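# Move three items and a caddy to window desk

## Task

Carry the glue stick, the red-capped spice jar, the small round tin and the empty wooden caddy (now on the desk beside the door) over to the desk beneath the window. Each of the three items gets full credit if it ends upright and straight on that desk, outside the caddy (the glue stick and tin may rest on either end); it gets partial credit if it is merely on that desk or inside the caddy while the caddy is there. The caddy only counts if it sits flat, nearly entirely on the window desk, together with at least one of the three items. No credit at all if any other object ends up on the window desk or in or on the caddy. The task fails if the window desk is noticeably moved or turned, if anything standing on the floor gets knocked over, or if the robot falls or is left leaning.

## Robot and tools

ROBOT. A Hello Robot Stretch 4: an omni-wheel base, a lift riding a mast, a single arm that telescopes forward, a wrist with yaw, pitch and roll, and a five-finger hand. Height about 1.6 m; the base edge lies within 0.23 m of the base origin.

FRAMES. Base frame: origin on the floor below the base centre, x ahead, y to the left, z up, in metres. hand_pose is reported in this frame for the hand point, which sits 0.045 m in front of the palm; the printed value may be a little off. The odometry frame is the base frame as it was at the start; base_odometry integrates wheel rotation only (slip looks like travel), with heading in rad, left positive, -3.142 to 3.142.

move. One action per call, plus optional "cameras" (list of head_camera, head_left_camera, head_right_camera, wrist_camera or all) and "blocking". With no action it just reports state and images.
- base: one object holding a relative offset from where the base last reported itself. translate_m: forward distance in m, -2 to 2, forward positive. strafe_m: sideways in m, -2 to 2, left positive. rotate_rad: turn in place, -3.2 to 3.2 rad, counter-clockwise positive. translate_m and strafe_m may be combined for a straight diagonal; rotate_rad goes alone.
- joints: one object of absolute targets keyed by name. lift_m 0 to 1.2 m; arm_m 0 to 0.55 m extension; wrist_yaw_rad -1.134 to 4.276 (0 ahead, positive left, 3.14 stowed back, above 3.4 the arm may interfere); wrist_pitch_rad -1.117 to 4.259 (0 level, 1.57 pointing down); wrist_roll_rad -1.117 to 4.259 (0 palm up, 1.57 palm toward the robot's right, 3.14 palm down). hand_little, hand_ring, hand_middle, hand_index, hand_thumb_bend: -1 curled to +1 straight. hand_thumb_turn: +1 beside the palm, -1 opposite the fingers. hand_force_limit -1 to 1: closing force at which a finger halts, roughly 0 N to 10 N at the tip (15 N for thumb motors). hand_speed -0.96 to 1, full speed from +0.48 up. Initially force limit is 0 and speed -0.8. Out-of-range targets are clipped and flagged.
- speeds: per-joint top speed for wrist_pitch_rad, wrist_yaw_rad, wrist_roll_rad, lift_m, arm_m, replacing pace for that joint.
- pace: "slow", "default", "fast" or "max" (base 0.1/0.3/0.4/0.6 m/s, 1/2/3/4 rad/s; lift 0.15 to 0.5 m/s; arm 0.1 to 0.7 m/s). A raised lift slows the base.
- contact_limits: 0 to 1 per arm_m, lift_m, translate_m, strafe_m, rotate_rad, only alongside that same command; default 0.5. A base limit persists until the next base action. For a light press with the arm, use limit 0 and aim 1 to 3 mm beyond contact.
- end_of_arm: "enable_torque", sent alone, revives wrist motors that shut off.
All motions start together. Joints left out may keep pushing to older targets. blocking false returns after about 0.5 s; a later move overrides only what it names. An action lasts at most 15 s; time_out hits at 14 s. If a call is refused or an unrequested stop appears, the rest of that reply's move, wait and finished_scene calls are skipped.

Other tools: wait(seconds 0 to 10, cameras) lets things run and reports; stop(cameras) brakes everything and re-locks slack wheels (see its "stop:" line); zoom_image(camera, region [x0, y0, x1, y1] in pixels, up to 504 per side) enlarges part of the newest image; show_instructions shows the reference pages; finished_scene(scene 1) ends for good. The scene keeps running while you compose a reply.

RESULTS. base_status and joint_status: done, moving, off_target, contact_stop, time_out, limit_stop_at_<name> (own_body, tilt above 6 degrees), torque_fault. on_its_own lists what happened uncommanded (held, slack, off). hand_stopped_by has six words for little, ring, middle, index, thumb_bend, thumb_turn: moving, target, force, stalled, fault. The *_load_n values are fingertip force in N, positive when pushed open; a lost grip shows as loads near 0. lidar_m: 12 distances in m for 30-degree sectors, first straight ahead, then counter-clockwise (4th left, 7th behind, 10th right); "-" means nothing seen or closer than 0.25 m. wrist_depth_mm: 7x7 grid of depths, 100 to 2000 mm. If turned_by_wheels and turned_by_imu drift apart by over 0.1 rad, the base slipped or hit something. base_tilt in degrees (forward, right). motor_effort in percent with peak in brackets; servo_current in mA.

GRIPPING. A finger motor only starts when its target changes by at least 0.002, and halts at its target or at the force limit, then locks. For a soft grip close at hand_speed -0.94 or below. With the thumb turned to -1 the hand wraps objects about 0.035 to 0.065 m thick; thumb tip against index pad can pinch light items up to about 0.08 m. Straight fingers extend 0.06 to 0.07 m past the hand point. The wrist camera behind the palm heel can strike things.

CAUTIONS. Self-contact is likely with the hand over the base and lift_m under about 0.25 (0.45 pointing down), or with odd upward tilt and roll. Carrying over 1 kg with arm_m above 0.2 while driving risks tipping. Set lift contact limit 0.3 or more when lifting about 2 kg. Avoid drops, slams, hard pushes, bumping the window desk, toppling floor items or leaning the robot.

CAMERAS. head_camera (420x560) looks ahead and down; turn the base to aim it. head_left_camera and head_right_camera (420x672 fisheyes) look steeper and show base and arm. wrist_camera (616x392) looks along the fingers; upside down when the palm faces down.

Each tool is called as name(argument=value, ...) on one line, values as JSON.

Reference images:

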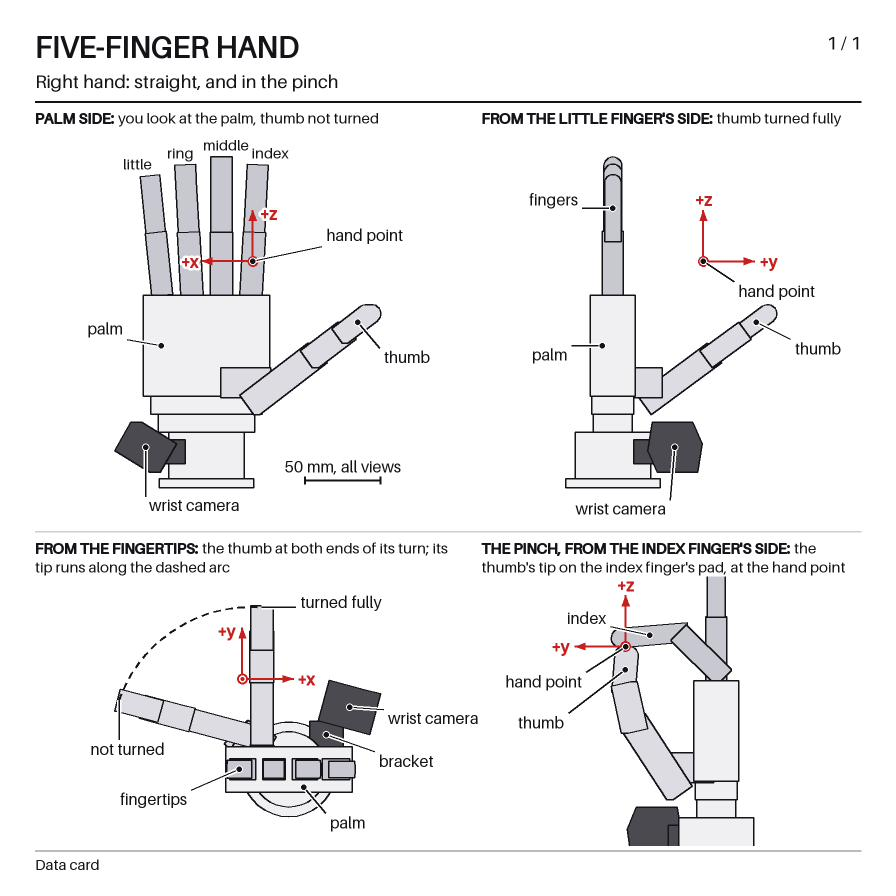

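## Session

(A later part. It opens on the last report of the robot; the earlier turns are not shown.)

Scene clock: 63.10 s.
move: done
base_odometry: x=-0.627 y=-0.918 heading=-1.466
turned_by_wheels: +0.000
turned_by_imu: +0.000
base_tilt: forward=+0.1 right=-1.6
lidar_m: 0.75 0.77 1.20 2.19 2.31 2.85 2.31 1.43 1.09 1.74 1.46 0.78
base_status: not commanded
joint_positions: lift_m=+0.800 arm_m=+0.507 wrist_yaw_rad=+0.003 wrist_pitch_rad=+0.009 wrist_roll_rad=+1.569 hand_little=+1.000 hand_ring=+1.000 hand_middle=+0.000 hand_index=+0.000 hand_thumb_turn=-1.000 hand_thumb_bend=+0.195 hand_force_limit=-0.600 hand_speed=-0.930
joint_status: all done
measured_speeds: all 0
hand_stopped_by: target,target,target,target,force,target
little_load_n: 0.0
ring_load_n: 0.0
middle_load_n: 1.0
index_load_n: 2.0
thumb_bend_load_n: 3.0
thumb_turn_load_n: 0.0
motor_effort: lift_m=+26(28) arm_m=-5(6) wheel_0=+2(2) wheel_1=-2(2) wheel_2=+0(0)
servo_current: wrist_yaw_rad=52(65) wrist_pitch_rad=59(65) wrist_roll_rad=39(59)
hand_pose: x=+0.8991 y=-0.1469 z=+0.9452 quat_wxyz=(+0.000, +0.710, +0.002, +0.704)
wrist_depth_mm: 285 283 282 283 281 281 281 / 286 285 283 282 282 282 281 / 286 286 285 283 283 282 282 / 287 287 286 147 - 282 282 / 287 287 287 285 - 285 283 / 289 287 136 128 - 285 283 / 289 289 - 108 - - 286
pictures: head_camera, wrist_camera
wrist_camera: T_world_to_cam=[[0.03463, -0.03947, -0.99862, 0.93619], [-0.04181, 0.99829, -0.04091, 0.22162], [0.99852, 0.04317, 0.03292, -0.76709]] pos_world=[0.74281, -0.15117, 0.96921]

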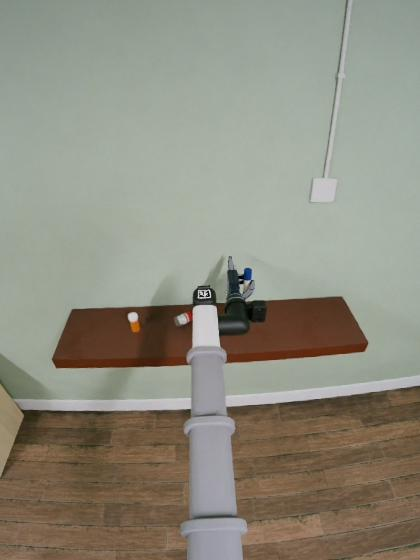

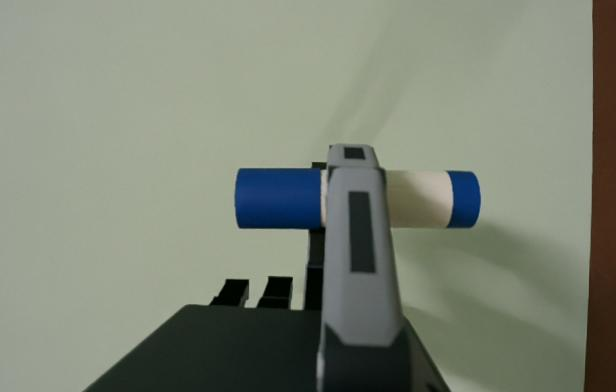

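move(base={"translate_m": -0.55}, joints={"arm_m": 0.1})

move(base={"rotate_rad": -1.605}, cameras=["head_camera", "head_right_camera", "head_left_camera", "wrist_camera"])

Scene clock: 66.70 s.
move: done
base_odometry: x=-0.684 y=-0.371 heading=-1.466
turned_by_wheels: +0.000
turned_by_imu: +0.000
base_tilt: forward=+0.0 right=-1.6
lidar_m: 1.29 1.36 1.61 2.19 2.29 2.31 1.77 1.42 1.01 0.97 1.84 1.34
base_status: done
joint_positions: lift_m=+0.800 arm_m=+0.100 wrist_yaw_rad=+0.003 wrist_pitch_rad=+0.009 wrist_roll_rad=+1.569 hand_little=+1.000 hand_ring=+1.000 hand_middle=+0.000 hand_index=+0.000 hand_thumb_turn=-1.000 hand_thumb_bend=+0.195 hand_force_limit=-0.600 hand_speed=-0.930
joint_status: all done
measured_speeds: all 0
hand_stopped_by: target,target,target,target,force,target
little_load_n: 0.0
ring_load_n: 0.0
middle_load_n: 1.0
index_load_n: 1.5
thumb_bend_load_n: 3.0
thumb_turn_load_n: 0.0
motor_effort: lift_m=+25(26) arm_m=-5(7) wheel_0=-1(8) wheel_1=-1(6) wheel_2=-1(13)
servo_current: wrist_yaw_rad=39(72) wrist_pitch_rad=59(65) wrist_roll_rad=46(59)
hand_pose: x=+0.4926 y=-0.1469 z=+0.9452 quat_wxyz=(+0.000, +0.710, +0.002, +0.704)
wrist_depth_mm: - - - - - - - / - - - - 991 - - / - - - - 991 - - / - - 148 148 - - - / - - - 167 - - - / - - 125 128 - - - / - - - 108 - - -
pictures: none

Scene clock: 68.80 s.
move: done
base_odometry: x=-0.684 y=-0.371 heading=-3.071
turned_by_wheels: -1.605
turned_by_imu: -1.569
base_tilt: forward=+0.0 right=-1.6
lidar_m: 0.96 1.83 1.36 1.29 1.33 1.60 2.58 2.29 2.31 1.75 1.43 1.02
base_status: done
joint_positions: lift_m=+0.800 arm_m=+0.100 wrist_yaw_rad=+0.003 wrist_pitch_rad=+0.009 wrist_roll_rad=+1.569 hand_little=+1.000 hand_ring=+1.000 hand_middle=+0.000 hand_index=+0.000 hand_thumb_turn=-1.000 hand_thumb_bend=+0.195 hand_force_limit=-0.600 hand_speed=-0.930
joint_status: not commanded
measured_speeds: all 0
hand_stopped_by: target,target,target,target,force,target
little_load_n: 0.0
ring_load_n: 0.0
middle_load_n: 1.0
index_load_n: 1.5
thumb_bend_load_n: 3.0
thumb_turn_load_n: 0.0
motor_effort: lift_m=+25(25) arm_m=-5(6) wheel_0=+0(7) wheel_1=+0(7) wheel_2=+2(10)
servo_current: wrist_yaw_rad=39(72) wrist_pitch_rad=59(65) wrist_roll_rad=59(59)
hand_pose: x=+0.4926 y=-0.1470 z=+0.9452 quat_wxyz=(+0.000, +0.710, +0.002, +0.704)
wrist_depth_mm: - - - - 976 707 1308 / 1464 1464 1430 1464 1118 699 1336 / 1464 1430 1430 1430 991 691 1336 / 1464 1464 1430 148 - - 1336 / 1464 1397 1464 170 - - 1336 / - - 126 128 - - 1308 / - - - 108 - - 1308
pictures: head_camera, head_left_camera, head_right_camera, wrist_camera
wrist_camera: T_world_to_cam=[[0.03462, -0.03938, -0.99862, 0.95029], [-0.04162, 0.9983, -0.04081, 0.20447], [0.99853, 0.04297, 0.03292, -0.36123]] pos_world=[0.33631, -0.15118, 0.96921]

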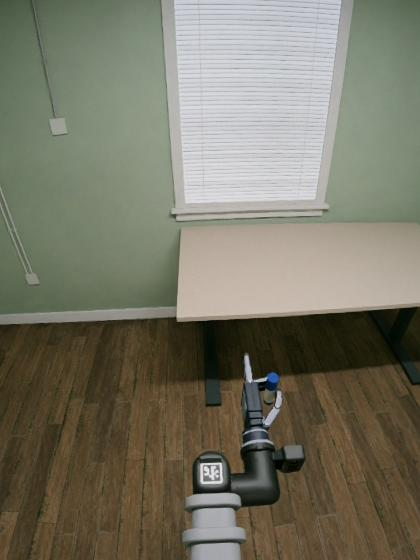

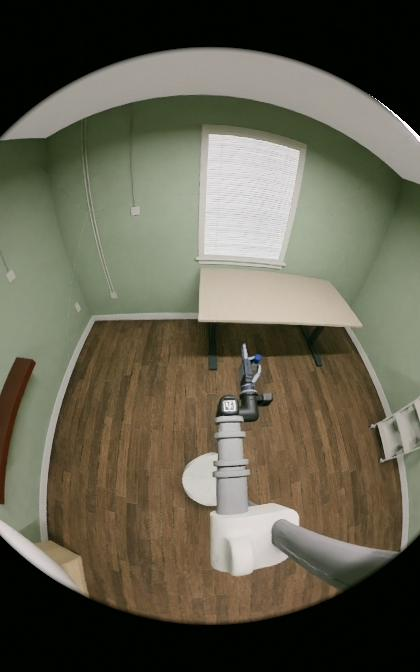

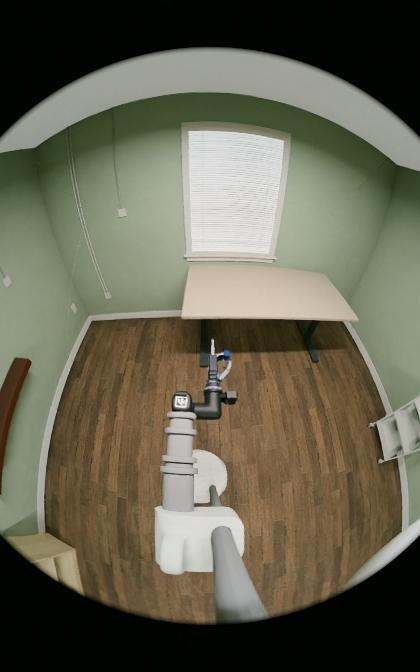

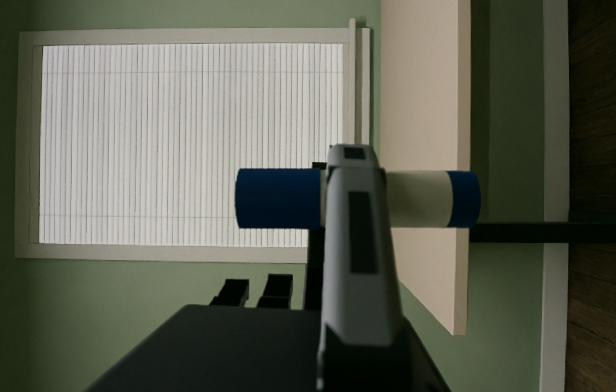

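move(base={"translate_m": 0.3, "strafe_m": -0.3})

move(joints={"arm_m": 0.43, "lift_m": 0.68}, cameras=["head_camera", "wrist_camera"])

Scene clock: 72.73 s.
move: done
base_odometry: x=-1.005 y=-0.093 heading=-3.071
turned_by_wheels: +0.000
turned_by_imu: -0.001
base_tilt: forward=+0.1 right=-1.6
lidar_m: 0.67 0.71 1.95 1.59 1.65 1.99 3.32 2.78 1.54 1.48 1.02 0.73
base_status: done
joint_positions: lift_m=+0.800 arm_m=+0.100 wrist_yaw_rad=+0.003 wrist_pitch_rad=+0.009 wrist_roll_rad=+1.569 hand_little=+1.000 hand_ring=+1.000 hand_middle=+0.000 hand_index=+0.000 hand_thumb_turn=-1.000 hand_thumb_bend=+0.195 hand_force_limit=-0.600 hand_speed=-0.930
joint_status: not commanded
measured_speeds: all 0
hand_stopped_by: target,target,target,target,force,target
little_load_n: 0.0
ring_load_n: 0.0
middle_load_n: 1.0
index_load_n: 1.5
thumb_bend_load_n: 3.0
thumb_turn_load_n: 0.5
motor_effort: lift_m=+25(25) arm_m=-5(5) wheel_0=+0(11) wheel_1=-2(5) wheel_2=+0(12)
servo_current: wrist_yaw_rad=52(72) wrist_pitch_rad=59(72) wrist_roll_rad=59(59)
hand_pose: x=+0.4926 y=-0.1470 z=+0.9452 quat_wxyz=(+0.000, +0.710, +0.002, +0.704)
wrist_depth_mm: - - - - 866 535 366 / - - - - 854 539 368 / 1182 1160 1160 1160 976 539 370 / 1160 1160 1160 147 - 439 370 / 1138 1160 1118 1160 - 496 366 / 1138 1160 136 148 - 462 366 / 1160 - - 108 - - 364
pictures: none

Scene clock: 74.83 s.
move: done
base_odometry: x=-1.005 y=-0.093 heading=-3.071
turned_by_wheels: +0.000
turned_by_imu: +0.000
base_tilt: forward=+0.1 right=-1.6
lidar_m: 0.67 0.70 1.96 1.60 1.67 2.02 3.32 2.77 1.54 1.47 1.03 0.71
base_status: not commanded
joint_positions: lift_m=+0.680 arm_m=+0.430 wrist_yaw_rad=+0.003 wrist_pitch_rad=+0.009 wrist_roll_rad=+1.569 hand_little=+1.000 hand_ring=+1.000 hand_middle=+0.000 hand_index=+0.000 hand_thumb_turn=-1.000 hand_thumb_bend=+0.195 hand_force_limit=-0.600 hand_speed=-0.930
joint_status: all done
measured_speeds: all 0
hand_stopped_by: target,target,target,target,force,target
little_load_n: 0.0
ring_load_n: 0.0
middle_load_n: 1.0
index_load_n: 1.5
thumb_bend_load_n: 3.0
thumb_turn_load_n: 0.0
motor_effort: lift_m=+17(23) arm_m=+5(7) wheel_0=-1(1) wheel_1=-2(2) wheel_2=+0(1)
servo_current: wrist_yaw_rad=52(65) wrist_pitch_rad=59(65) wrist_roll_rad=46(59)
hand_pose: x=+0.8224 y=-0.1470 z=+0.8258 quat_wxyz=(+0.000, +0.710, +0.002, +0.704)
wrist_depth_mm: - - - - 488 267 194 / 842 831 820 809 488 268 194 / 820 820 831 820 427 268 194 / 831 820 831 147 - 218 194 / 831 831 820 820 - 248 193 / 842 820 136 128 - 231 192 / 831 831 - 108 - - 191
wrist_camera: T_world_to_cam=[[0.03462, -0.03938, -0.99862, 0.81963], [-0.04162, 0.9983, -0.04081, 0.21332], [0.99853, 0.04297, 0.03292, -0.68661]] pos_world=[0.66611, -0.15118, 0.84981]

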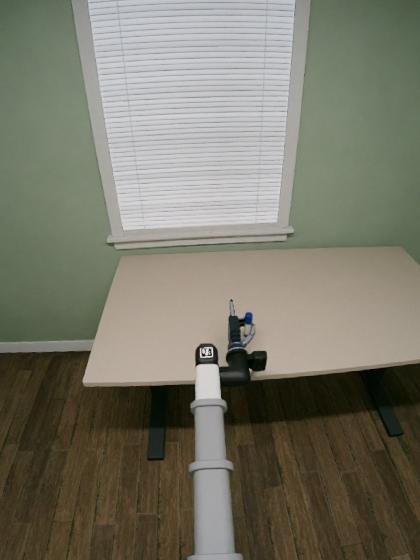

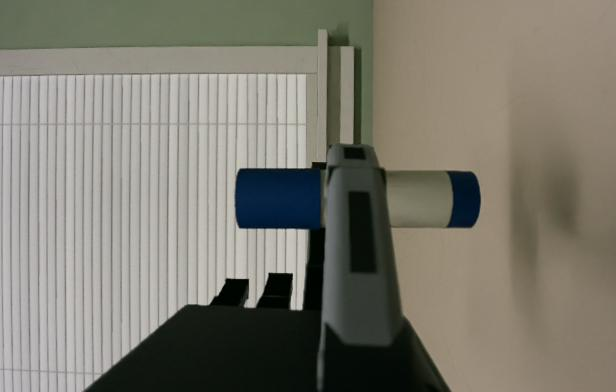

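move(joints={"arm_m": 0.47, "lift_m": 0.64}, pace="slow", cameras=["wrist_camera"])

Scene clock: 78.03 s.
move: done
base_odometry: x=-1.005 y=-0.093 heading=-3.071
turned_by_wheels: +0.000
turned_by_imu: +0.000
base_tilt: forward=+0.1 right=-1.6
lidar_m: 0.69 0.72 1.95 1.60 1.65 2.02 3.31 2.75 1.54 1.48 1.01 0.73
base_status: not commanded
joint_positions: lift_m=+0.640 arm_m=+0.470 wrist_yaw_rad=+0.003 wrist_pitch_rad=+0.009 wrist_roll_rad=+1.569 hand_little=+1.000 hand_ring=+1.000 hand_middle=+0.000 hand_index=+0.000 hand_thumb_turn=-1.000 hand_thumb_bend=+0.195 hand_force_limit=-0.600 hand_speed=-0.930
joint_status: all done
measured_speeds: all 0
hand_stopped_by: target,target,target,target,force,target
little_load_n: 0.0
ring_load_n: 0.0
middle_load_n: 1.0
index_load_n: 1.5
thumb_bend_load_n: 3.0
thumb_turn_load_n: 0.0
motor_effort: lift_m=+17(19) arm_m=+5(7) wheel_0=+0(1) wheel_1=-2(2) wheel_2=+0(1)
servo_current: wrist_yaw_rad=46(65) wrist_pitch_rad=59(72) wrist_roll_rad=59(59)
hand_pose: x=+0.8624 y=-0.1470 z=+0.7858 quat_wxyz=(+0.000, +0.710, +0.002, +0.704)
wrist_depth_mm: - - - - 375 178 - / 788 788 778 778 375 178 129 / 788 788 788 778 324 178 - / 798 788 788 148 - 154 - / 788 788 788 215 - 165 - / 788 788 136 128 - 163 - / 788 788 - 108 - 151 -
wrist_camera: T_world_to_cam=[[0.03462, -0.03938, -0.99862, 0.7784], [-0.04162, 0.9983, -0.04081, 0.21336], [0.99853, 0.04297, 0.03292, -0.72524]] pos_world=[0.70611, -0.15118, 0.80991]

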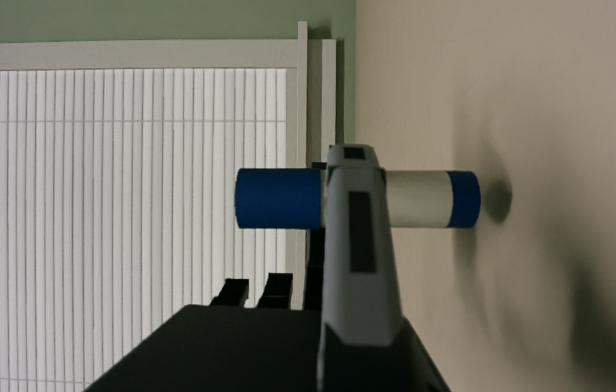

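move(joints={"lift_m": 0.629}, speeds={"lift_m": 0.03}, contact_limits={"lift_m": 0.05}, cameras=["wrist_camera"])

Scene clock: 78.97 s.
move: done
base_odometry: x=-1.005 y=-0.093 heading=-3.071
turned_by_wheels: +0.000
turned_by_imu: +0.000
base_tilt: forward=+0.0 right=-1.6
lidar_m: 0.69 0.71 1.95 1.60 1.67 2.00 3.33 2.78 1.54 1.47 1.04 0.72
base_status: not commanded
joint_positions: lift_m=+0.629 arm_m=+0.470 wrist_yaw_rad=+0.003 wrist_pitch_rad=+0.009 wrist_roll_rad=+1.569 hand_little=+1.000 hand_ring=+1.000 hand_middle=+0.000 hand_index=+0.000 hand_thumb_turn=-1.000 hand_thumb_bend=+0.195 hand_force_limit=-0.600 hand_speed=-0.930
joint_status: all done
measured_speeds: all 0
hand_stopped_by: target,target,target,target,force,target
little_load_n: 0.0
ring_load_n: 0.0
middle_load_n: 1.0
index_load_n: 2.0
thumb_bend_load_n: 3.0
thumb_turn_load_n: 0.5
motor_effort: lift_m=+17(18) arm_m=+5(5) wheel_0=+0(1) wheel_1=-2(2) wheel_2=+0(1)
servo_current: wrist_yaw_rad=39(65) wrist_pitch_rad=59(65) wrist_roll_rad=52(59)
contact_limits: lift_m 0.05
hand_pose: x=+0.8624 y=-0.1470 z=+0.7748 quat_wxyz=(+0.000, +0.710, +0.002, +0.704)
wrist_depth_mm: - - - - 320 153 - / 788 788 778 759 320 153 - / 798 778 788 768 278 153 - / 788 778 778 148 - 143 - / 798 798 778 750 - 152 - / 788 788 136 128 - 141 - / 778 788 - 108 - 131 -
wrist_camera: T_world_to_cam=[[0.03462, -0.03938, -0.99862, 0.76732], [-0.04162, 0.9983, -0.04081, 0.2129], [0.99853, 0.04297, 0.03292, -0.72488]] pos_world=[0.70611, -0.15118, 0.79881]

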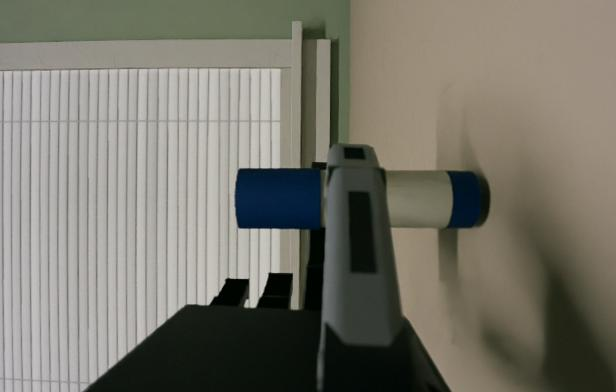

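move(joints={"lift_m": 0.6253}, speeds={"lift_m": 0.02}, contact_limits={"lift_m": 0.05}, cameras=["wrist_camera"])

zoom_image(camera="wrist_camera", region=[380, 130, 560, 270])

Scene clock: 79.73 s.
move: done
base_odometry: x=-1.005 y=-0.093 heading=-3.071
turned_by_wheels: +0.000
turned_by_imu: +0.000
base_tilt: forward=+0.1 right=-1.6
lidar_m: 0.68 0.72 1.96 1.60 1.66 2.01 3.33 2.76 1.54 1.48 1.03 0.72
base_status: not commanded
joint_positions: lift_m=+0.626 arm_m=+0.470 wrist_yaw_rad=+0.003 wrist_pitch_rad=+0.009 wrist_roll_rad=+1.569 hand_little=+1.000 hand_ring=+1.000 hand_middle=+0.000 hand_index=+0.000 hand_thumb_turn=-1.000 hand_thumb_bend=+0.195 hand_force_limit=-0.600 hand_speed=-0.930
joint_status: all done
measured_speeds: all 0
hand_stopped_by: target,target,target,target,force,target
little_load_n: 0.0
ring_load_n: 0.0
middle_load_n: 1.0
index_load_n: 2.0
thumb_bend_load_n: 3.0
thumb_turn_load_n: 0.0
motor_effort: lift_m=+17(18) arm_m=+5(6) wheel_0=+0(1) wheel_1=-2(2) wheel_2=+0(1)
servo_current: wrist_yaw_rad=52(65) wrist_pitch_rad=52(72) wrist_roll_rad=46(65)
contact_limits: lift_m 0.05
hand_pose: x=+0.8624 y=-0.1470 z=+0.7711 quat_wxyz=(+0.000, +0.710, +0.002, +0.704)
wrist_depth_mm: - - - - 304 145 - / 788 788 788 768 304 145 - / 788 778 788 768 263 146 - / 778 788 778 148 - 135 - / 788 778 788 741 - 145 - / 788 798 136 128 - 134 - / 788 778 - 108 - 124 -
wrist_camera: T_world_to_cam=[[0.03462, -0.03938, -0.99862, 0.76372], [-0.04162, 0.9983, -0.04081, 0.21276], [0.99853, 0.04297, 0.03292, -0.72476]] pos_world=[0.70611, -0.15118, 0.79521]

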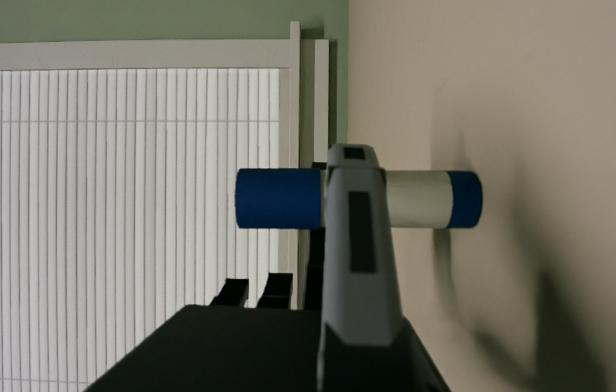

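Scaled by 2.800.

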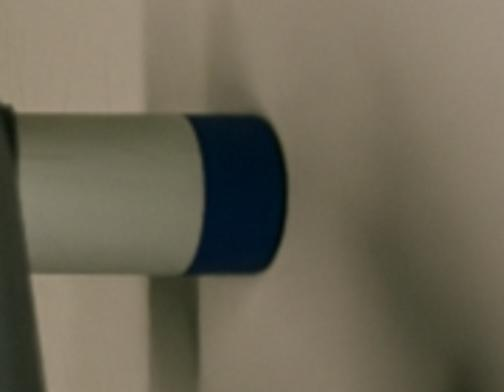

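move(joints={"lift_m": 0.6245}, speeds={"lift_m": 0.02}, contact_limits={"lift_m": 0.05})

move(joints={"hand_thumb_bend": 0.4, "hand_index": 0.12, "hand_middle": 0.12}, cameras=["wrist_camera"])

Scene clock: 80.40 s.
move: done
base_odometry: x=-1.005 y=-0.093 heading=-3.071
turned_by_wheels: +0.000
turned_by_imu: +0.000
base_tilt: forward=+0.0 right=-1.6
lidar_m: 0.67 0.71 1.96 1.61 1.65 2.00 3.33 2.77 1.54 1.45 1.03 0.71
base_status: not commanded
joint_positions: lift_m=+0.625 arm_m=+0.470 wrist_yaw_rad=+0.003 wrist_pitch_rad=+0.009 wrist_roll_rad=+1.569 hand_little=+1.000 hand_ring=+1.000 hand_middle=+0.000 hand_index=+0.000 hand_thumb_turn=-1.000 hand_thumb_bend=+0.195 hand_force_limit=-0.600 hand_speed=-0.930
joint_status: all done
measured_speeds: all 0
hand_stopped_by: target,target,target,target,force,target
little_load_n: 0.0
ring_load_n: 0.0
middle_load_n: 1.0
index_load_n: 2.0
thumb_bend_load_n: 3.0
thumb_turn_load_n: 0.0
motor_effort: lift_m=+17(19) arm_m=+5(6) wheel_0=+0(0) wheel_1=-2(2) wheel_2=+0(1)
servo_current: wrist_yaw_rad=59(65) wrist_pitch_rad=46(65) wrist_roll_rad=59(59)
contact_limits: lift_m 0.05
hand_pose: x=+0.8624 y=-0.1470 z=+0.7704 quat_wxyz=(+0.000, +0.710, +0.002, +0.704)
wrist_depth_mm: - - - - 301 143 - / 788 788 778 759 301 144 - / 788 778 788 768 260 144 - / 788 788 768 148 - 133 - / 788 788 778 741 - 143 - / 798 788 136 128 - 132 - / 798 798 - 108 - 130 -
pictures: none

Scene clock: 82.90 s.
move: done
base_odometry: x=-1.005 y=-0.093 heading=-3.071
turned_by_wheels: +0.000
turned_by_imu: +0.000
base_tilt: forward=+0.0 right=-1.6
lidar_m: 0.66 0.71 1.97 1.60 1.66 2.02 3.33 2.76 1.52 1.49 1.00 0.73
base_status: not commanded
joint_positions: lift_m=+0.625 arm_m=+0.470 wrist_yaw_rad=+0.003 wrist_pitch_rad=+0.009 wrist_roll_rad=+1.569 hand_little=+1.000 hand_ring=+1.000 hand_middle=+0.120 hand_index=+0.120 hand_thumb_turn=-1.000 hand_thumb_bend=+0.400 hand_force_limit=-0.600 hand_speed=-0.930
joint_status: all done
measured_speeds: all 0
hand_stopped_by: target,target,target,target,target,target
little_load_n: 0.0
ring_load_n: 0.0
middle_load_n: 0.0
index_load_n: 0.0
thumb_bend_load_n: 0.0
thumb_turn_load_n: 0.0
motor_effort: lift_m=+17(17) arm_m=+5(6) wheel_0=+0(1) wheel_1=-2(2) wheel_2=+0(1)
servo_current: wrist_yaw_rad=52(78) wrist_pitch_rad=59(65) wrist_roll_rad=39(59)
contact_limits: lift_m 0.05
hand_pose: x=+0.8624 y=-0.1470 z=+0.7704 quat_wxyz=(+0.000, +0.710, +0.002, +0.704)
wrist_depth_mm: - - - - 301 144 - / 778 788 788 759 303 144 - / 778 768 788 768 230 144 - / 788 788 788 148 - 134 - / 788 798 788 741 - 143 - / 798 778 136 128 - 132 - / 788 788 - 108 - 130 -
wrist_camera: T_world_to_cam=[[0.03472, -0.03938, -0.99862, 0.76285], [-0.04161, 0.9983, -0.04081, 0.21272], [0.99853, 0.04297, 0.03302, -0.72481]] pos_world=[0.70611, -0.15118, 0.79441]

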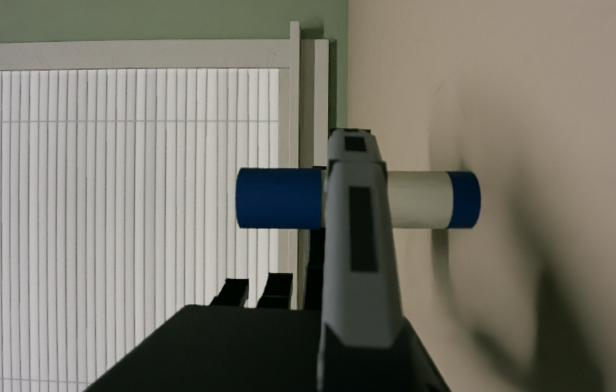

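move(joints={"hand_thumb_bend": 1, "hand_index": 1, "hand_middle": 1, "hand_speed": 0})

move(joints={"arm_m": 0.1}, cameras=["head_camera", "wrist_camera"])

Scene clock: 87.53 s.
move: done
base_odometry: x=-1.005 y=-0.093 heading=-3.071
turned_by_wheels: +0.000
turned_by_imu: +0.000
base_tilt: forward=+0.0 right=-1.6
lidar_m: 0.67 0.70 1.95 1.60 1.66 2.03 3.32 2.76 1.54 1.47 1.03 0.73
base_status: not commanded
joint_positions: lift_m=+0.625 arm_m=+0.470 wrist_yaw_rad=+0.003 wrist_pitch_rad=+0.009 wrist_roll_rad=+1.569 hand_little=+1.000 hand_ring=+1.000 hand_middle=+1.000 hand_index=+1.000 hand_thumb_turn=-1.000 hand_thumb_bend=+1.000 hand_force_limit=-0.600 hand_speed=+0.000
joint_status: all done
measured_speeds: all 0
hand_stopped_by: target,target,target,target,target,target
little_load_n: 0.0
ring_load_n: 0.0
middle_load_n: 0.0
index_load_n: 0.0
thumb_bend_load_n: 0.0
thumb_turn_load_n: 0.5
motor_effort: lift_m=+17(17) arm_m=+6(6) wheel_0=+0(1) wheel_1=-2(2) wheel_2=+0(1)
servo_current: wrist_yaw_rad=59(72) wrist_pitch_rad=52(65) wrist_roll_rad=52(52)
contact_limits: lift_m 0.05
hand_pose: x=+0.8624 y=-0.1470 z=+0.7704 quat_wxyz=(+0.000, +0.710, +0.002, +0.704)
wrist_depth_mm: - - - - 263 144 - / 788 778 788 768 112 144 - / 788 788 778 768 - 144 - / 798 788 778 147 - 134 - / 788 778 778 778 - 143 - / 778 788 136 162 - 132 - / 788 788 - 108 - 130 -
pictures: none

Scene clock: 89.73 s.
move: done
base_odometry: x=-1.005 y=-0.093 heading=-3.071
turned_by_wheels: +0.000
turned_by_imu: +0.000
base_tilt: forward=+0.1 right=-1.6
lidar_m: 0.68 0.71 1.98 1.61 1.66 2.02 3.30 2.80 1.54 1.47 1.01 0.72
base_status: not commanded
joint_positions: lift_m=+0.625 arm_m=+0.100 wrist_yaw_rad=+0.003 wrist_pitch_rad=+0.009 wrist_roll_rad=+1.569 hand_little=+1.000 hand_ring=+1.000 hand_middle=+1.000 hand_index=+1.000 hand_thumb_turn=-1.000 hand_thumb_bend=+1.000 hand_force_limit=-0.600 hand_speed=+0.000
joint_status: all done
measured_speeds: all 0
hand_stopped_by: target,target,target,target,target,target
little_load_n: 0.0
ring_load_n: 0.0
middle_load_n: 0.0
index_load_n: 0.0
thumb_bend_load_n: 0.0
thumb_turn_load_n: 0.0
motor_effort: lift_m=+17(17) arm_m=-5(7) wheel_0=+0(1) wheel_1=-2(2) wheel_2=+0(1)
servo_current: wrist_yaw_rad=52(78) wrist_pitch_rad=59(72) wrist_roll_rad=52(59)
contact_limits: lift_m 0.05
hand_pose: x=+0.4926 y=-0.1470 z=+0.7704 quat_wxyz=(+0.000, +0.710, +0.002, +0.704)
wrist_depth_mm: - - - - 357 - - / - - - - 105 - 1078 / 1160 1160 1182 1160 - - 1098 / 1160 1160 1138 1138 - - 1098 / 1160 1138 1160 1138 - - 1078 / 1160 1160 136 161 - - 1078 / 1160 - - 108 - - -
wrist_camera: T_world_to_cam=[[0.03472, -0.03938, -0.99862, 0.77569], [-0.04161, 0.9983, -0.04081, 0.19733], [0.99853, 0.04297, 0.03302, -0.35555]] pos_world=[0.33631, -0.15118, 0.79441]

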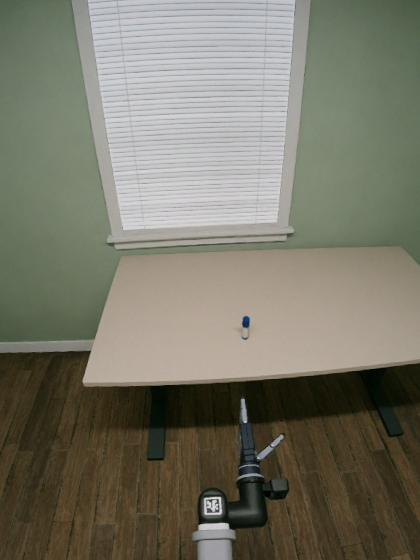

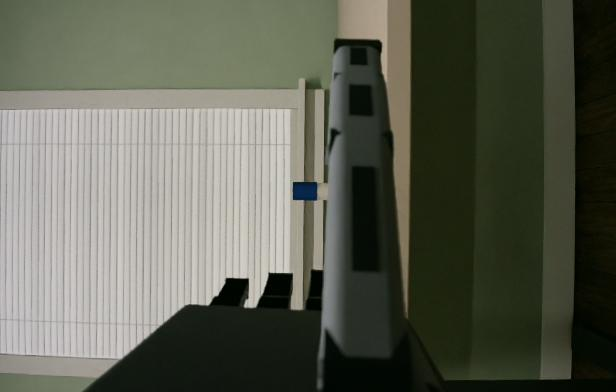

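move(base={"translate_m": -0.3, "strafe_m": 0.3}, joints={"lift_m": 0.95, "wrist_yaw_rad": 0.40, "wrist_pitch_rad": 0.61, "wrist_roll_rad": 3.14})

move(base={"rotate_rad": 1.605})

move(base={"translate_m": 0.7, "strafe_m": 0.074})

move(joints={"arm_m": 0.38}, cameras=["head_camera", "head_left_camera", "wrist_camera"])

Scene clock: 92.87 s.
move: done
base_odometry: x=-0.684 y=-0.371 heading=-3.071
turned_by_wheels: +0.000
turned_by_imu: +0.001
base_tilt: forward=+0.1 right=-1.6
lidar_m: 0.98 1.81 1.35 1.30 1.34 1.59 2.56 2.30 2.31 1.76 1.42 1.03
base_status: done
joint_positions: lift_m=+0.950 arm_m=+0.100 wrist_yaw_rad=+0.396 wrist_pitch_rad=+0.611 wrist_roll_rad=+3.138 hand_little=+1.000 hand_ring=+1.000 hand_middle=+1.000 hand_index=+1.000 hand_thumb_turn=-1.000 hand_thumb_bend=+1.000 hand_force_limit=-0.600 hand_speed=+0.000
joint_status: all done
measured_speeds: all 0
hand_stopped_by: target,target,target,target,target,target
little_load_n: 0.0
ring_load_n: 0.0
middle_load_n: 0.0
index_load_n: 0.0
thumb_bend_load_n: 0.0
thumb_turn_load_n: 0.0
motor_effort: lift_m=+25(29) arm_m=-5(6) wheel_0=+0(9) wheel_1=+1(5) wheel_2=+1(11)
servo_current: wrist_yaw_rad=46(150) wrist_pitch_rad=52(85) wrist_roll_rad=52(117)
hand_pose: x=+0.4284 y=+0.0043 z=+0.9515 quat_wxyz=(-0.384, +0.739, -0.490, +0.256)
wrist_depth_mm: 1182 1160 1138 1118 1078 1078 1098 / 1336 1308 1308 1255 109 1229 1229 / 1464 1537 1537 1499 - 1464 1430 / 654 - - 1756 - 1756 1708 / 788 750 732 - - - - / 1042 1008 136 162 - - 1756 / 1160 - - 108 - - -
pictures: none

Scene clock: 95.07 s.
move: done
base_odometry: x=-0.684 y=-0.371 heading=-1.466
turned_by_wheels: +1.605
turned_by_imu: +1.569
base_tilt: forward=+0.0 right=-1.6
lidar_m: 1.29 1.35 1.62 2.17 2.28 2.29 1.76 1.42 1.04 0.98 1.84 1.36
base_status: done
joint_positions: lift_m=+0.950 arm_m=+0.100 wrist_yaw_rad=+0.397 wrist_pitch_rad=+0.611 wrist_roll_rad=+3.138 hand_little=+1.000 hand_ring=+1.000 hand_middle=+1.000 hand_index=+1.000 hand_thumb_turn=-1.000 hand_thumb_bend=+1.000 hand_force_limit=-0.600 hand_speed=+0.000
joint_status: not commanded
measured_speeds: all 0
hand_stopped_by: target,target,target,target,target,target
little_load_n: 0.0
ring_load_n: 0.0
middle_load_n: -0.5
index_load_n: 0.0
thumb_bend_load_n: 0.0
thumb_turn_load_n: 0.0
motor_effort: lift_m=+25(25) arm_m=-5(5) wheel_0=-2(7) wheel_1=-1(6) wheel_2=-1(10)
servo_current: wrist_yaw_rad=52(65) wrist_pitch_rad=39(52) wrist_roll_rad=59(59)
hand_pose: x=+0.4284 y=+0.0044 z=+0.9515 quat_wxyz=(-0.384, +0.739, -0.490, +0.256)
wrist_depth_mm: 1182 1160 1138 1118 1098 1078 1118 / 1255 1308 1308 1255 109 1205 1229 / - - 1499 1499 - 1464 1430 / - - - - - 1499 1661 / - - - - - 1397 1537 / 931 946 135 161 - - 1397 / - - - 108 - - -
pictures: none

Scene clock: 98.90 s.
move: done
base_odometry: x=-0.538 y=-1.059 heading=-1.466
turned_by_wheels: +0.000
turned_by_imu: +0.001
base_tilt: forward=+0.1 right=-1.6
lidar_m: 0.59 0.63 1.04 1.72 2.23 3.00 2.45 1.60 1.24 1.82 0.91 0.66
base_status: done
joint_positions: lift_m=+0.950 arm_m=+0.100 wrist_yaw_rad=+0.397 wrist_pitch_rad=+0.611 wrist_roll_rad=+3.138 hand_little=+1.000 hand_ring=+1.000 hand_middle=+1.000 hand_index=+1.000 hand_thumb_turn=-1.000 hand_thumb_bend=+1.000 hand_force_limit=-0.600 hand_speed=+0.000
joint_status: not commanded
measured_speeds: all 0
hand_stopped_by: target,target,target,target,target,target
little_load_n: -0.5
ring_load_n: 0.0
middle_load_n: 0.0
index_load_n: 0.0
thumb_bend_load_n: 0.0
thumb_turn_load_n: 0.0
motor_effort: lift_m=+25(25) arm_m=-5(5) wheel_0=+2(7) wheel_1=+2(7) wheel_2=+1(14)
servo_current: wrist_yaw_rad=39(78) wrist_pitch_rad=46(59) wrist_roll_rad=52(65)
hand_pose: x=+0.4284 y=+0.0044 z=+0.9515 quat_wxyz=(-0.384, +0.739, -0.490, +0.256)
wrist_depth_mm: 375 759 - - 1060 1098 1060 / 373 387 413 - 106 1205 1182 / 442 436 427 436 - - 1098 / 521 530 512 508 - 508 535 / 508 549 591 615 - 580 - / 477 508 136 161 - - - / 445 473 - 108 - - 732
pictures: none

Scene clock: 100.87 s.
move: done
base_odometry: x=-0.538 y=-1.059 heading=-1.466
turned_by_wheels: +0.000
turned_by_imu: +0.000
base_tilt: forward=+0.1 right=-1.6
lidar_m: 0.60 0.64 1.08 1.70 2.23 3.03 2.47 1.57 1.23 1.82 0.91 0.64
base_status: not commanded
joint_positions: lift_m=+0.950 arm_m=+0.380 wrist_yaw_rad=+0.397 wrist_pitch_rad=+0.611 wrist_roll_rad=+3.138 hand_little=+1.000 hand_ring=+1.000 hand_middle=+1.000 hand_index=+1.000 hand_thumb_turn=-1.000 hand_thumb_bend=+1.000 hand_force_limit=-0.600 hand_speed=+0.000
joint_status: all done
measured_speeds: all 0
hand_stopped_by: target,target,target,target,target,target
little_load_n: 0.0
ring_load_n: 0.0
middle_load_n: 0.0
index_load_n: 0.0
thumb_bend_load_n: 0.0
thumb_turn_load_n: 0.0
motor_effort: lift_m=+25(25) arm_m=+5(7) wheel_0=+2(2) wheel_1=+2(2) wheel_2=+1(2)
servo_current: wrist_yaw_rad=52(72) wrist_pitch_rad=46(52) wrist_roll_rad=46(59)
hand_pose: x=+0.7081 y=+0.0044 z=+0.9515 quat_wxyz=(-0.384, +0.739, -0.490, +0.256)
wrist_depth_mm: 327 317 312 301 298 303 303 / 322 349 362 349 109 334 338 / 297 322 357 389 - 392 382 / 273 296 327 355 - 455 477 / 256 276 298 327 - 421 455 / 238 255 137 162 - 379 404 / 224 - - 108 - - 368
wrist_camera: T_world_to_cam=[[-0.3744, 0.92543, -0.05835, 0.34586], [0.48292, 0.24832, 0.83971, -1.14347], [0.79159, 0.28621, -0.53988, 0.10733]] pos_world=[0.59674, -0.06683, 1.03832]

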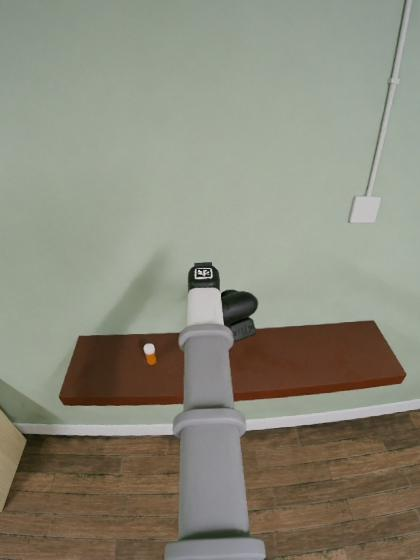

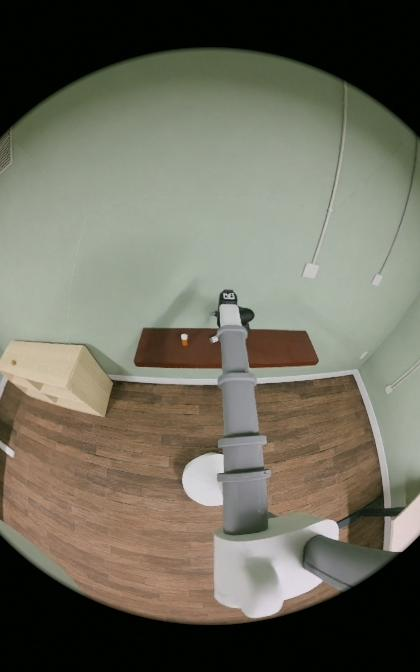

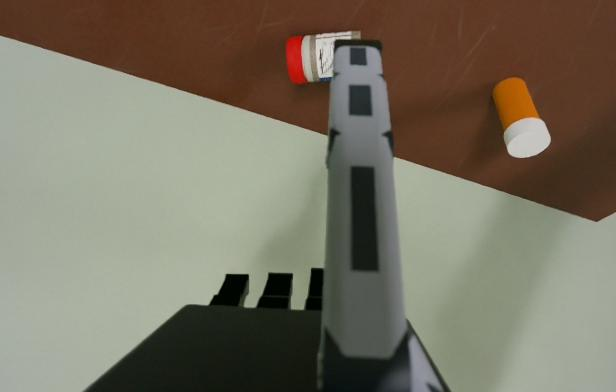

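zoom_image(camera="wrist_camera", region=[250, 0, 430, 120])

Scaled by 2.800.

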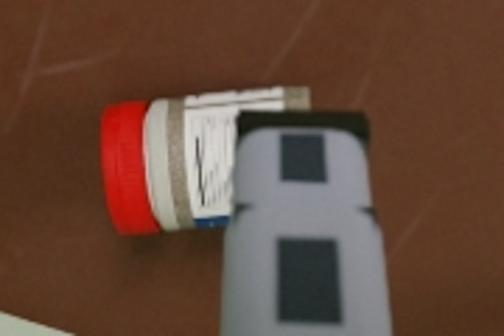

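move(base={"strafe_m": -0.007}, joints={"wrist_yaw_rad": 0.46, "hand_index": 0.5, "hand_middle": 0.5, "hand_ring": 0.5, "hand_little": 0.3, "lift_m": 0.88})

move(joints={"arm_m": 0.4535}, cameras=["wrist_camera", "head_camera"])

Scene clock: 104.70 s.
move: done
base_odometry: x=-0.545 y=-1.060 heading=-1.466
turned_by_wheels: +0.000
turned_by_imu: -0.001
base_tilt: forward=+0.1 right=-1.6
lidar_m: 0.61 0.60 1.06 1.72 2.24 3.01 2.46 1.55 1.22 1.82 1.25 0.65
base_status: done
joint_positions: lift_m=+0.880 arm_m=+0.380 wrist_yaw_rad=+0.456 wrist_pitch_rad=+0.611 wrist_roll_rad=+3.138 hand_little=+0.300 hand_ring=+0.500 hand_middle=+0.500 hand_index=+0.500 hand_thumb_turn=-1.000 hand_thumb_bend=+1.000 hand_force_limit=-0.600 hand_speed=+0.000
joint_status: all done
measured_speeds: all 0
hand_stopped_by: target,target,target,target,target,target
little_load_n: 0.0
ring_load_n: 0.0
middle_load_n: 0.0
index_load_n: 0.0
thumb_bend_load_n: 0.0
thumb_turn_load_n: 0.0
motor_effort: lift_m=+17(25) arm_m=+5(6) wheel_0=-2(8) wheel_1=+0(7) wheel_2=+0(4)
servo_current: wrist_yaw_rad=39(78) wrist_pitch_rad=39(52) wrist_roll_rad=52(59)
hand_pose: x=+0.7076 y=+0.0137 z=+0.8821 quat_wxyz=(-0.391, +0.754, -0.468, +0.245)
wrist_depth_mm: 249 240 240 234 227 228 229 / 282 278 274 255 112 263 257 / 286 309 324 310 - 301 300 / 267 290 319 355 - 355 332 / 249 270 282 184 - 433 449 / 234 249 137 128 - 410 436 / 219 - - 108 - - 399
pictures: none

Scene clock: 105.83 s.
move: done
base_odometry: x=-0.545 y=-1.060 heading=-1.466
turned_by_wheels: +0.000
turned_by_imu: +0.000
base_tilt: forward=+0.1 right=-1.6
lidar_m: 0.60 0.64 1.08 1.70 2.22 3.01 2.47 1.55 1.24 1.80 1.24 0.65
base_status: not commanded
joint_positions: lift_m=+0.880 arm_m=+0.453 wrist_yaw_rad=+0.456 wrist_pitch_rad=+0.611 wrist_roll_rad=+3.138 hand_little=+0.300 hand_ring=+0.500 hand_middle=+0.500 hand_index=+0.500 hand_thumb_turn=-1.000 hand_thumb_bend=+1.000 hand_force_limit=-0.600 hand_speed=+0.000
joint_status: all done
measured_speeds: all 0
hand_stopped_by: target,target,target,target,target,target
little_load_n: 0.0
ring_load_n: 0.0
middle_load_n: 0.0
index_load_n: 0.0
thumb_bend_load_n: 0.0
thumb_turn_load_n: 0.0
motor_effort: lift_m=+17(17) arm_m=+5(6) wheel_0=-2(2) wheel_1=+0(1) wheel_2=+0(0)
servo_current: wrist_yaw_rad=65(65) wrist_pitch_rad=46(52) wrist_roll_rad=46(59)
hand_pose: x=+0.7811 y=+0.0137 z=+0.8821 quat_wxyz=(-0.391, +0.754, -0.468, +0.245)
wrist_depth_mm: 240 241 239 224 196 228 229 / 228 252 270 264 109 262 258 / 208 231 259 289 - 304 303 / 193 213 235 262 - 351 362 / 183 198 209 188 - 327 362 / 171 182 137 128 - 294 320 / 160 171 - 108 - - 286
pictures: head_camera, wrist_camera
wrist_camera: T_world_to_cam=[[-0.42872, 0.90155, -0.05832, 0.40323], [0.46742, 0.27659, 0.83965, -1.11093], [0.77312, 0.33272, -0.53999, 0.02335]] pos_world=[0.6741, -0.06402, 0.96892]

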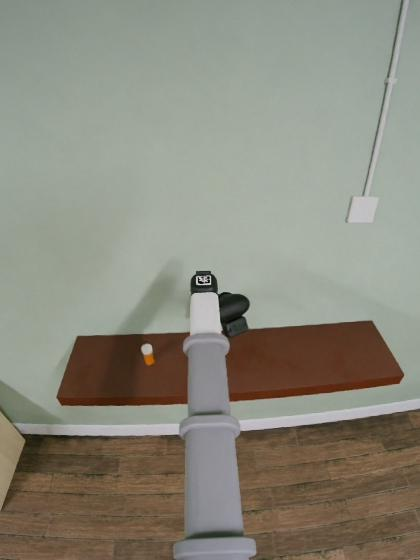

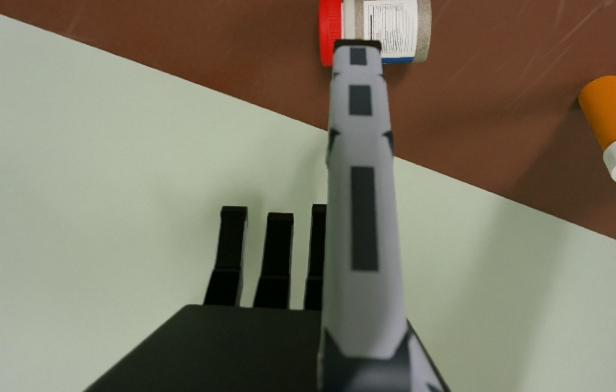

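move(joints={"arm_m": 0.4495, "lift_m": 0.80}, pace="slow", contact_limits={"lift_m": 0.1}, cameras=["wrist_camera", "head_right_camera"])

Scene clock: 108.70 s.
move: done
base_odometry: x=-0.545 y=-1.060 heading=-1.466
turned_by_wheels: +0.000
turned_by_imu: +0.000
base_tilt: forward=+0.1 right=-1.6
lidar_m: 0.61 0.63 1.07 1.72 2.25 3.03 2.47 1.56 1.23 1.82 1.26 0.63
base_status: not commanded
joint_positions: lift_m=+0.800 arm_m=+0.450 wrist_yaw_rad=+0.456 wrist_pitch_rad=+0.611 wrist_roll_rad=+3.138 hand_little=+0.300 hand_ring=+0.500 hand_middle=+0.500 hand_index=+0.500 hand_thumb_turn=-1.000 hand_thumb_bend=+1.000 hand_force_limit=-0.600 hand_speed=+0.000
joint_status: all done
measured_speeds: all 0
hand_stopped_by: target,target,target,target,target,target
little_load_n: 0.0
ring_load_n: 0.0
middle_load_n: 0.0
index_load_n: 0.0
thumb_bend_load_n: 0.0
thumb_turn_load_n: 0.0
motor_effort: lift_m=+17(18) arm_m=-5(6) wheel_0=-2(2) wheel_1=+0(0) wheel_2=+0(0)
servo_current: wrist_yaw_rad=59(65) wrist_pitch_rad=46(52) wrist_roll_rad=39(65)
contact_limits: lift_m 0.1
hand_pose: x=+0.7773 y=+0.0137 z=+0.8022 quat_wxyz=(-0.391, +0.754, -0.468, +0.245)
wrist_depth_mm: 158 153 151 146 143 145 - / 178 177 173 167 154 165 163 / 205 208 205 195 - 192 191 / 196 216 230 235 - 231 229 / 186 201 213 187 - 291 286 / 174 187 137 128 - 298 325 / 163 173 - 108 - - 291
pictures: head_right_camera, wrist_camera
wrist_camera: T_world_to_cam=[[-0.42872, 0.90155, -0.05832, 0.39694], [0.46742, 0.27659, 0.83965, -1.04198], [0.77312, 0.33272, -0.53999, -0.01692]] pos_world=[0.6703, -0.06402, 0.88892]

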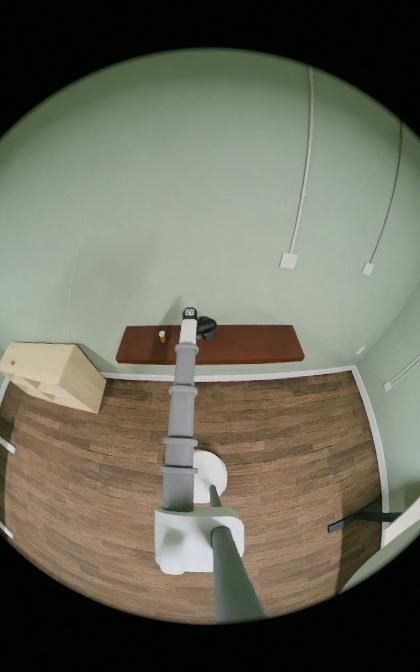

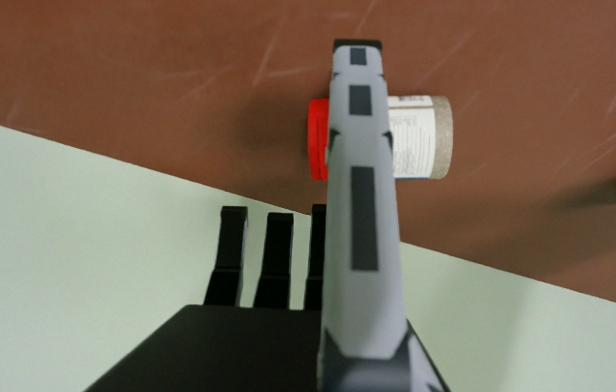

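move(joints={"lift_m": 0.782}, speeds={"lift_m": 0.05}, contact_limits={"lift_m": 0.05}, cameras=["wrist_camera"])

Scene clock: 110.97 s.
move: done
base_odometry: x=-0.545 y=-1.060 heading=-1.466
turned_by_wheels: +0.000
turned_by_imu: +0.000
base_tilt: forward=+0.1 right=-1.6
lidar_m: 0.59 0.64 1.08 1.70 2.23 3.01 2.47 1.56 1.22 1.82 1.25 0.63
base_status: not commanded
joint_positions: lift_m=+0.782 arm_m=+0.450 wrist_yaw_rad=+0.456 wrist_pitch_rad=+0.611 wrist_roll_rad=+3.138 hand_little=+0.300 hand_ring=+0.500 hand_middle=+0.500 hand_index=+0.500 hand_thumb_turn=-1.000 hand_thumb_bend=+1.000 hand_force_limit=-0.600 hand_speed=+0.000
joint_status: all done
measured_speeds: all 0
hand_stopped_by: target,target,target,target,target,target
little_load_n: 0.0
ring_load_n: 0.0
middle_load_n: 0.0
index_load_n: 0.0
thumb_bend_load_n: 0.0
thumb_turn_load_n: 0.0
motor_effort: lift_m=+17(18) arm_m=-5(6) wheel_0=-1(2) wheel_1=+0(0) wheel_2=+0(0)
servo_current: wrist_yaw_rad=52(65) wrist_pitch_rad=46(52) wrist_roll_rad=46(59)
contact_limits: lift_m 0.05
hand_pose: x=+0.7773 y=+0.0137 z=+0.7842 quat_wxyz=(-0.391, +0.754, -0.468, +0.245)
wrist_depth_mm: 137 133 131 129 125 126 - / 154 153 151 145 138 144 142 / 185 181 179 169 - 163 165 / 196 211 214 200 - 201 200 / 186 201 213 188 - 251 250 / 174 187 137 128 - 297 310 / 163 173 - 108 - - 291
wrist_camera: T_world_to_cam=[[-0.42872, 0.90155, -0.05832, 0.39589], [0.46742, 0.27659, 0.83965, -1.02687], [0.77312, 0.33272, -0.53999, -0.02664]] pos_world=[0.6703, -0.06402, 0.87092]

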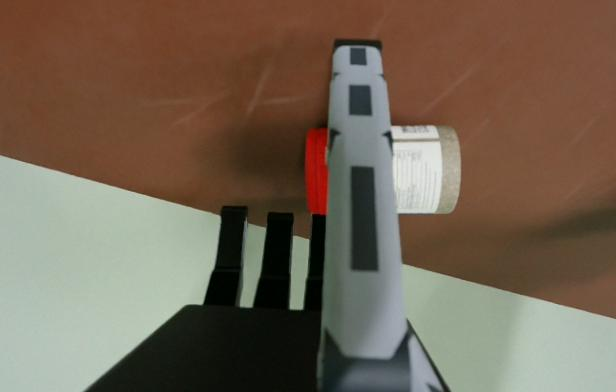

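move(joints={"hand_speed": -0.85, "hand_index": 0.25, "hand_middle": 0.25, "hand_thumb_bend": 0.7}, cameras=["wrist_camera"])

Scene clock: 113.03 s.
move: done
base_odometry: x=-0.545 y=-1.060 heading=-1.466
turned_by_wheels: +0.000
turned_by_imu: +0.000
base_tilt: forward=+0.1 right=-1.6
lidar_m: 0.61 0.64 1.04 1.71 2.22 3.02 2.47 1.56 1.23 1.81 1.26 0.65
base_status: not commanded
joint_positions: lift_m=+0.782 arm_m=+0.450 wrist_yaw_rad=+0.456 wrist_pitch_rad=+0.611 wrist_roll_rad=+3.138 hand_little=+0.300 hand_ring=+0.500 hand_middle=+0.250 hand_index=+0.250 hand_thumb_turn=-1.000 hand_thumb_bend=+0.700 hand_force_limit=-0.600 hand_speed=-0.850
joint_status: all done
measured_speeds: all 0
hand_stopped_by: target,target,target,target,target,target
little_load_n: 0.0
ring_load_n: 0.0
middle_load_n: 0.0
index_load_n: 0.0
thumb_bend_load_n: 0.0
thumb_turn_load_n: 0.0
motor_effort: lift_m=+17(17) arm_m=-5(6) wheel_0=-2(2) wheel_1=+0(1) wheel_2=+0(0)
servo_current: wrist_yaw_rad=52(72) wrist_pitch_rad=39(52) wrist_roll_rad=52(59)
contact_limits: lift_m 0.05
hand_pose: x=+0.7773 y=+0.0137 z=+0.7842 quat_wxyz=(-0.391, +0.754, -0.468, +0.245)
wrist_depth_mm: 137 133 131 129 128 125 - / 155 153 152 145 142 144 142 / 185 181 179 169 150 163 165 / 197 211 214 200 - 202 200 / 186 201 213 180 - 253 249 / 174 187 137 128 - 297 312 / 163 174 - 108 - - 290
wrist_camera: T_world_to_cam=[[-0.42872, 0.90155, -0.05832, 0.39589], [0.46742, 0.27659, 0.83965, -1.02687], [0.77312, 0.33272, -0.53999, -0.02664]] pos_world=[0.6703, -0.06402, 0.87092]

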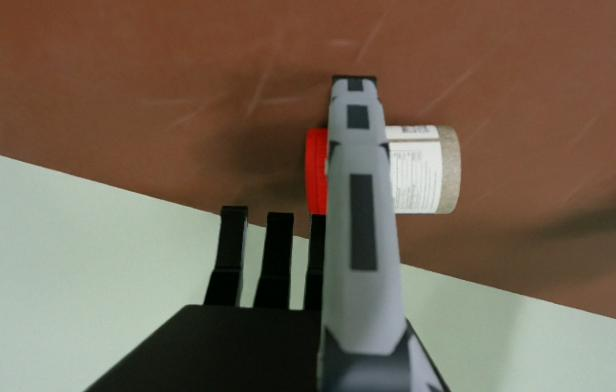

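move(joints={"hand_speed": -0.93, "hand_force_limit": -0.5, "hand_index": 0.05, "hand_middle": 0.05, "hand_thumb_bend": 0.2}, cameras=["wrist_camera"])

Scene clock: 115.80 s.
move: off_target
base_odometry: x=-0.545 y=-1.060 heading=-1.466
turned_by_wheels: +0.000
turned_by_imu: +0.000
base_tilt: forward=+0.0 right=-1.6
lidar_m: 0.59 0.62 1.08 1.71 2.24 3.01 2.48 1.55 1.23 1.81 1.26 0.65
base_status: not commanded
joint_positions: lift_m=+0.782 arm_m=+0.450 wrist_yaw_rad=+0.456 wrist_pitch_rad=+0.611 wrist_roll_rad=+3.138 hand_little=+0.300 hand_ring=+0.500 hand_middle=+0.050 hand_index=+0.050 hand_thumb_turn=-1.000 hand_thumb_bend=+0.483 hand_force_limit=-0.500 hand_speed=-0.930
joint_status: hand_thumb_bend off_target (ended at +0.483, target +0.200); the others done
measured_speeds: all 0
hand_stopped_by: target,target,target,target,force,target
little_load_n: 0.0
ring_load_n: 0.0
middle_load_n: 3.0
index_load_n: 0.5
thumb_bend_load_n: 4.0
thumb_turn_load_n: 1.5
motor_effort: lift_m=+17(17) arm_m=-5(6) wheel_0=-1(2) wheel_1=+0(1) wheel_2=+0(0)
servo_current: wrist_yaw_rad=52(65) wrist_pitch_rad=46(52) wrist_roll_rad=52(65)
contact_limits: lift_m 0.05
hand_pose: x=+0.7773 y=+0.0137 z=+0.7842 quat_wxyz=(-0.391, +0.754, -0.468, +0.245)
wrist_depth_mm: 137 132 131 129 127 126 - / 154 152 152 148 145 144 142 / 185 181 178 168 145 162 165 / 196 211 214 204 - 201 199 / 186 202 213 177 - 253 250 / 174 187 137 128 - 296 312 / 163 174 - 108 - - 291
wrist_camera: T_world_to_cam=[[-0.42872, 0.90155, -0.05832, 0.39589], [0.46742, 0.27659, 0.83965, -1.02687], [0.77312, 0.33272, -0.53999, -0.02664]] pos_world=[0.6703, -0.06402, 0.87092]

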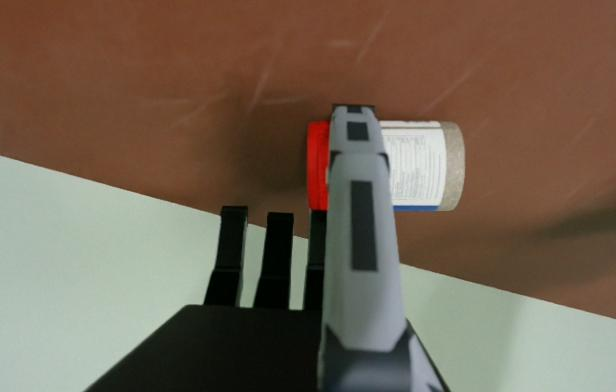

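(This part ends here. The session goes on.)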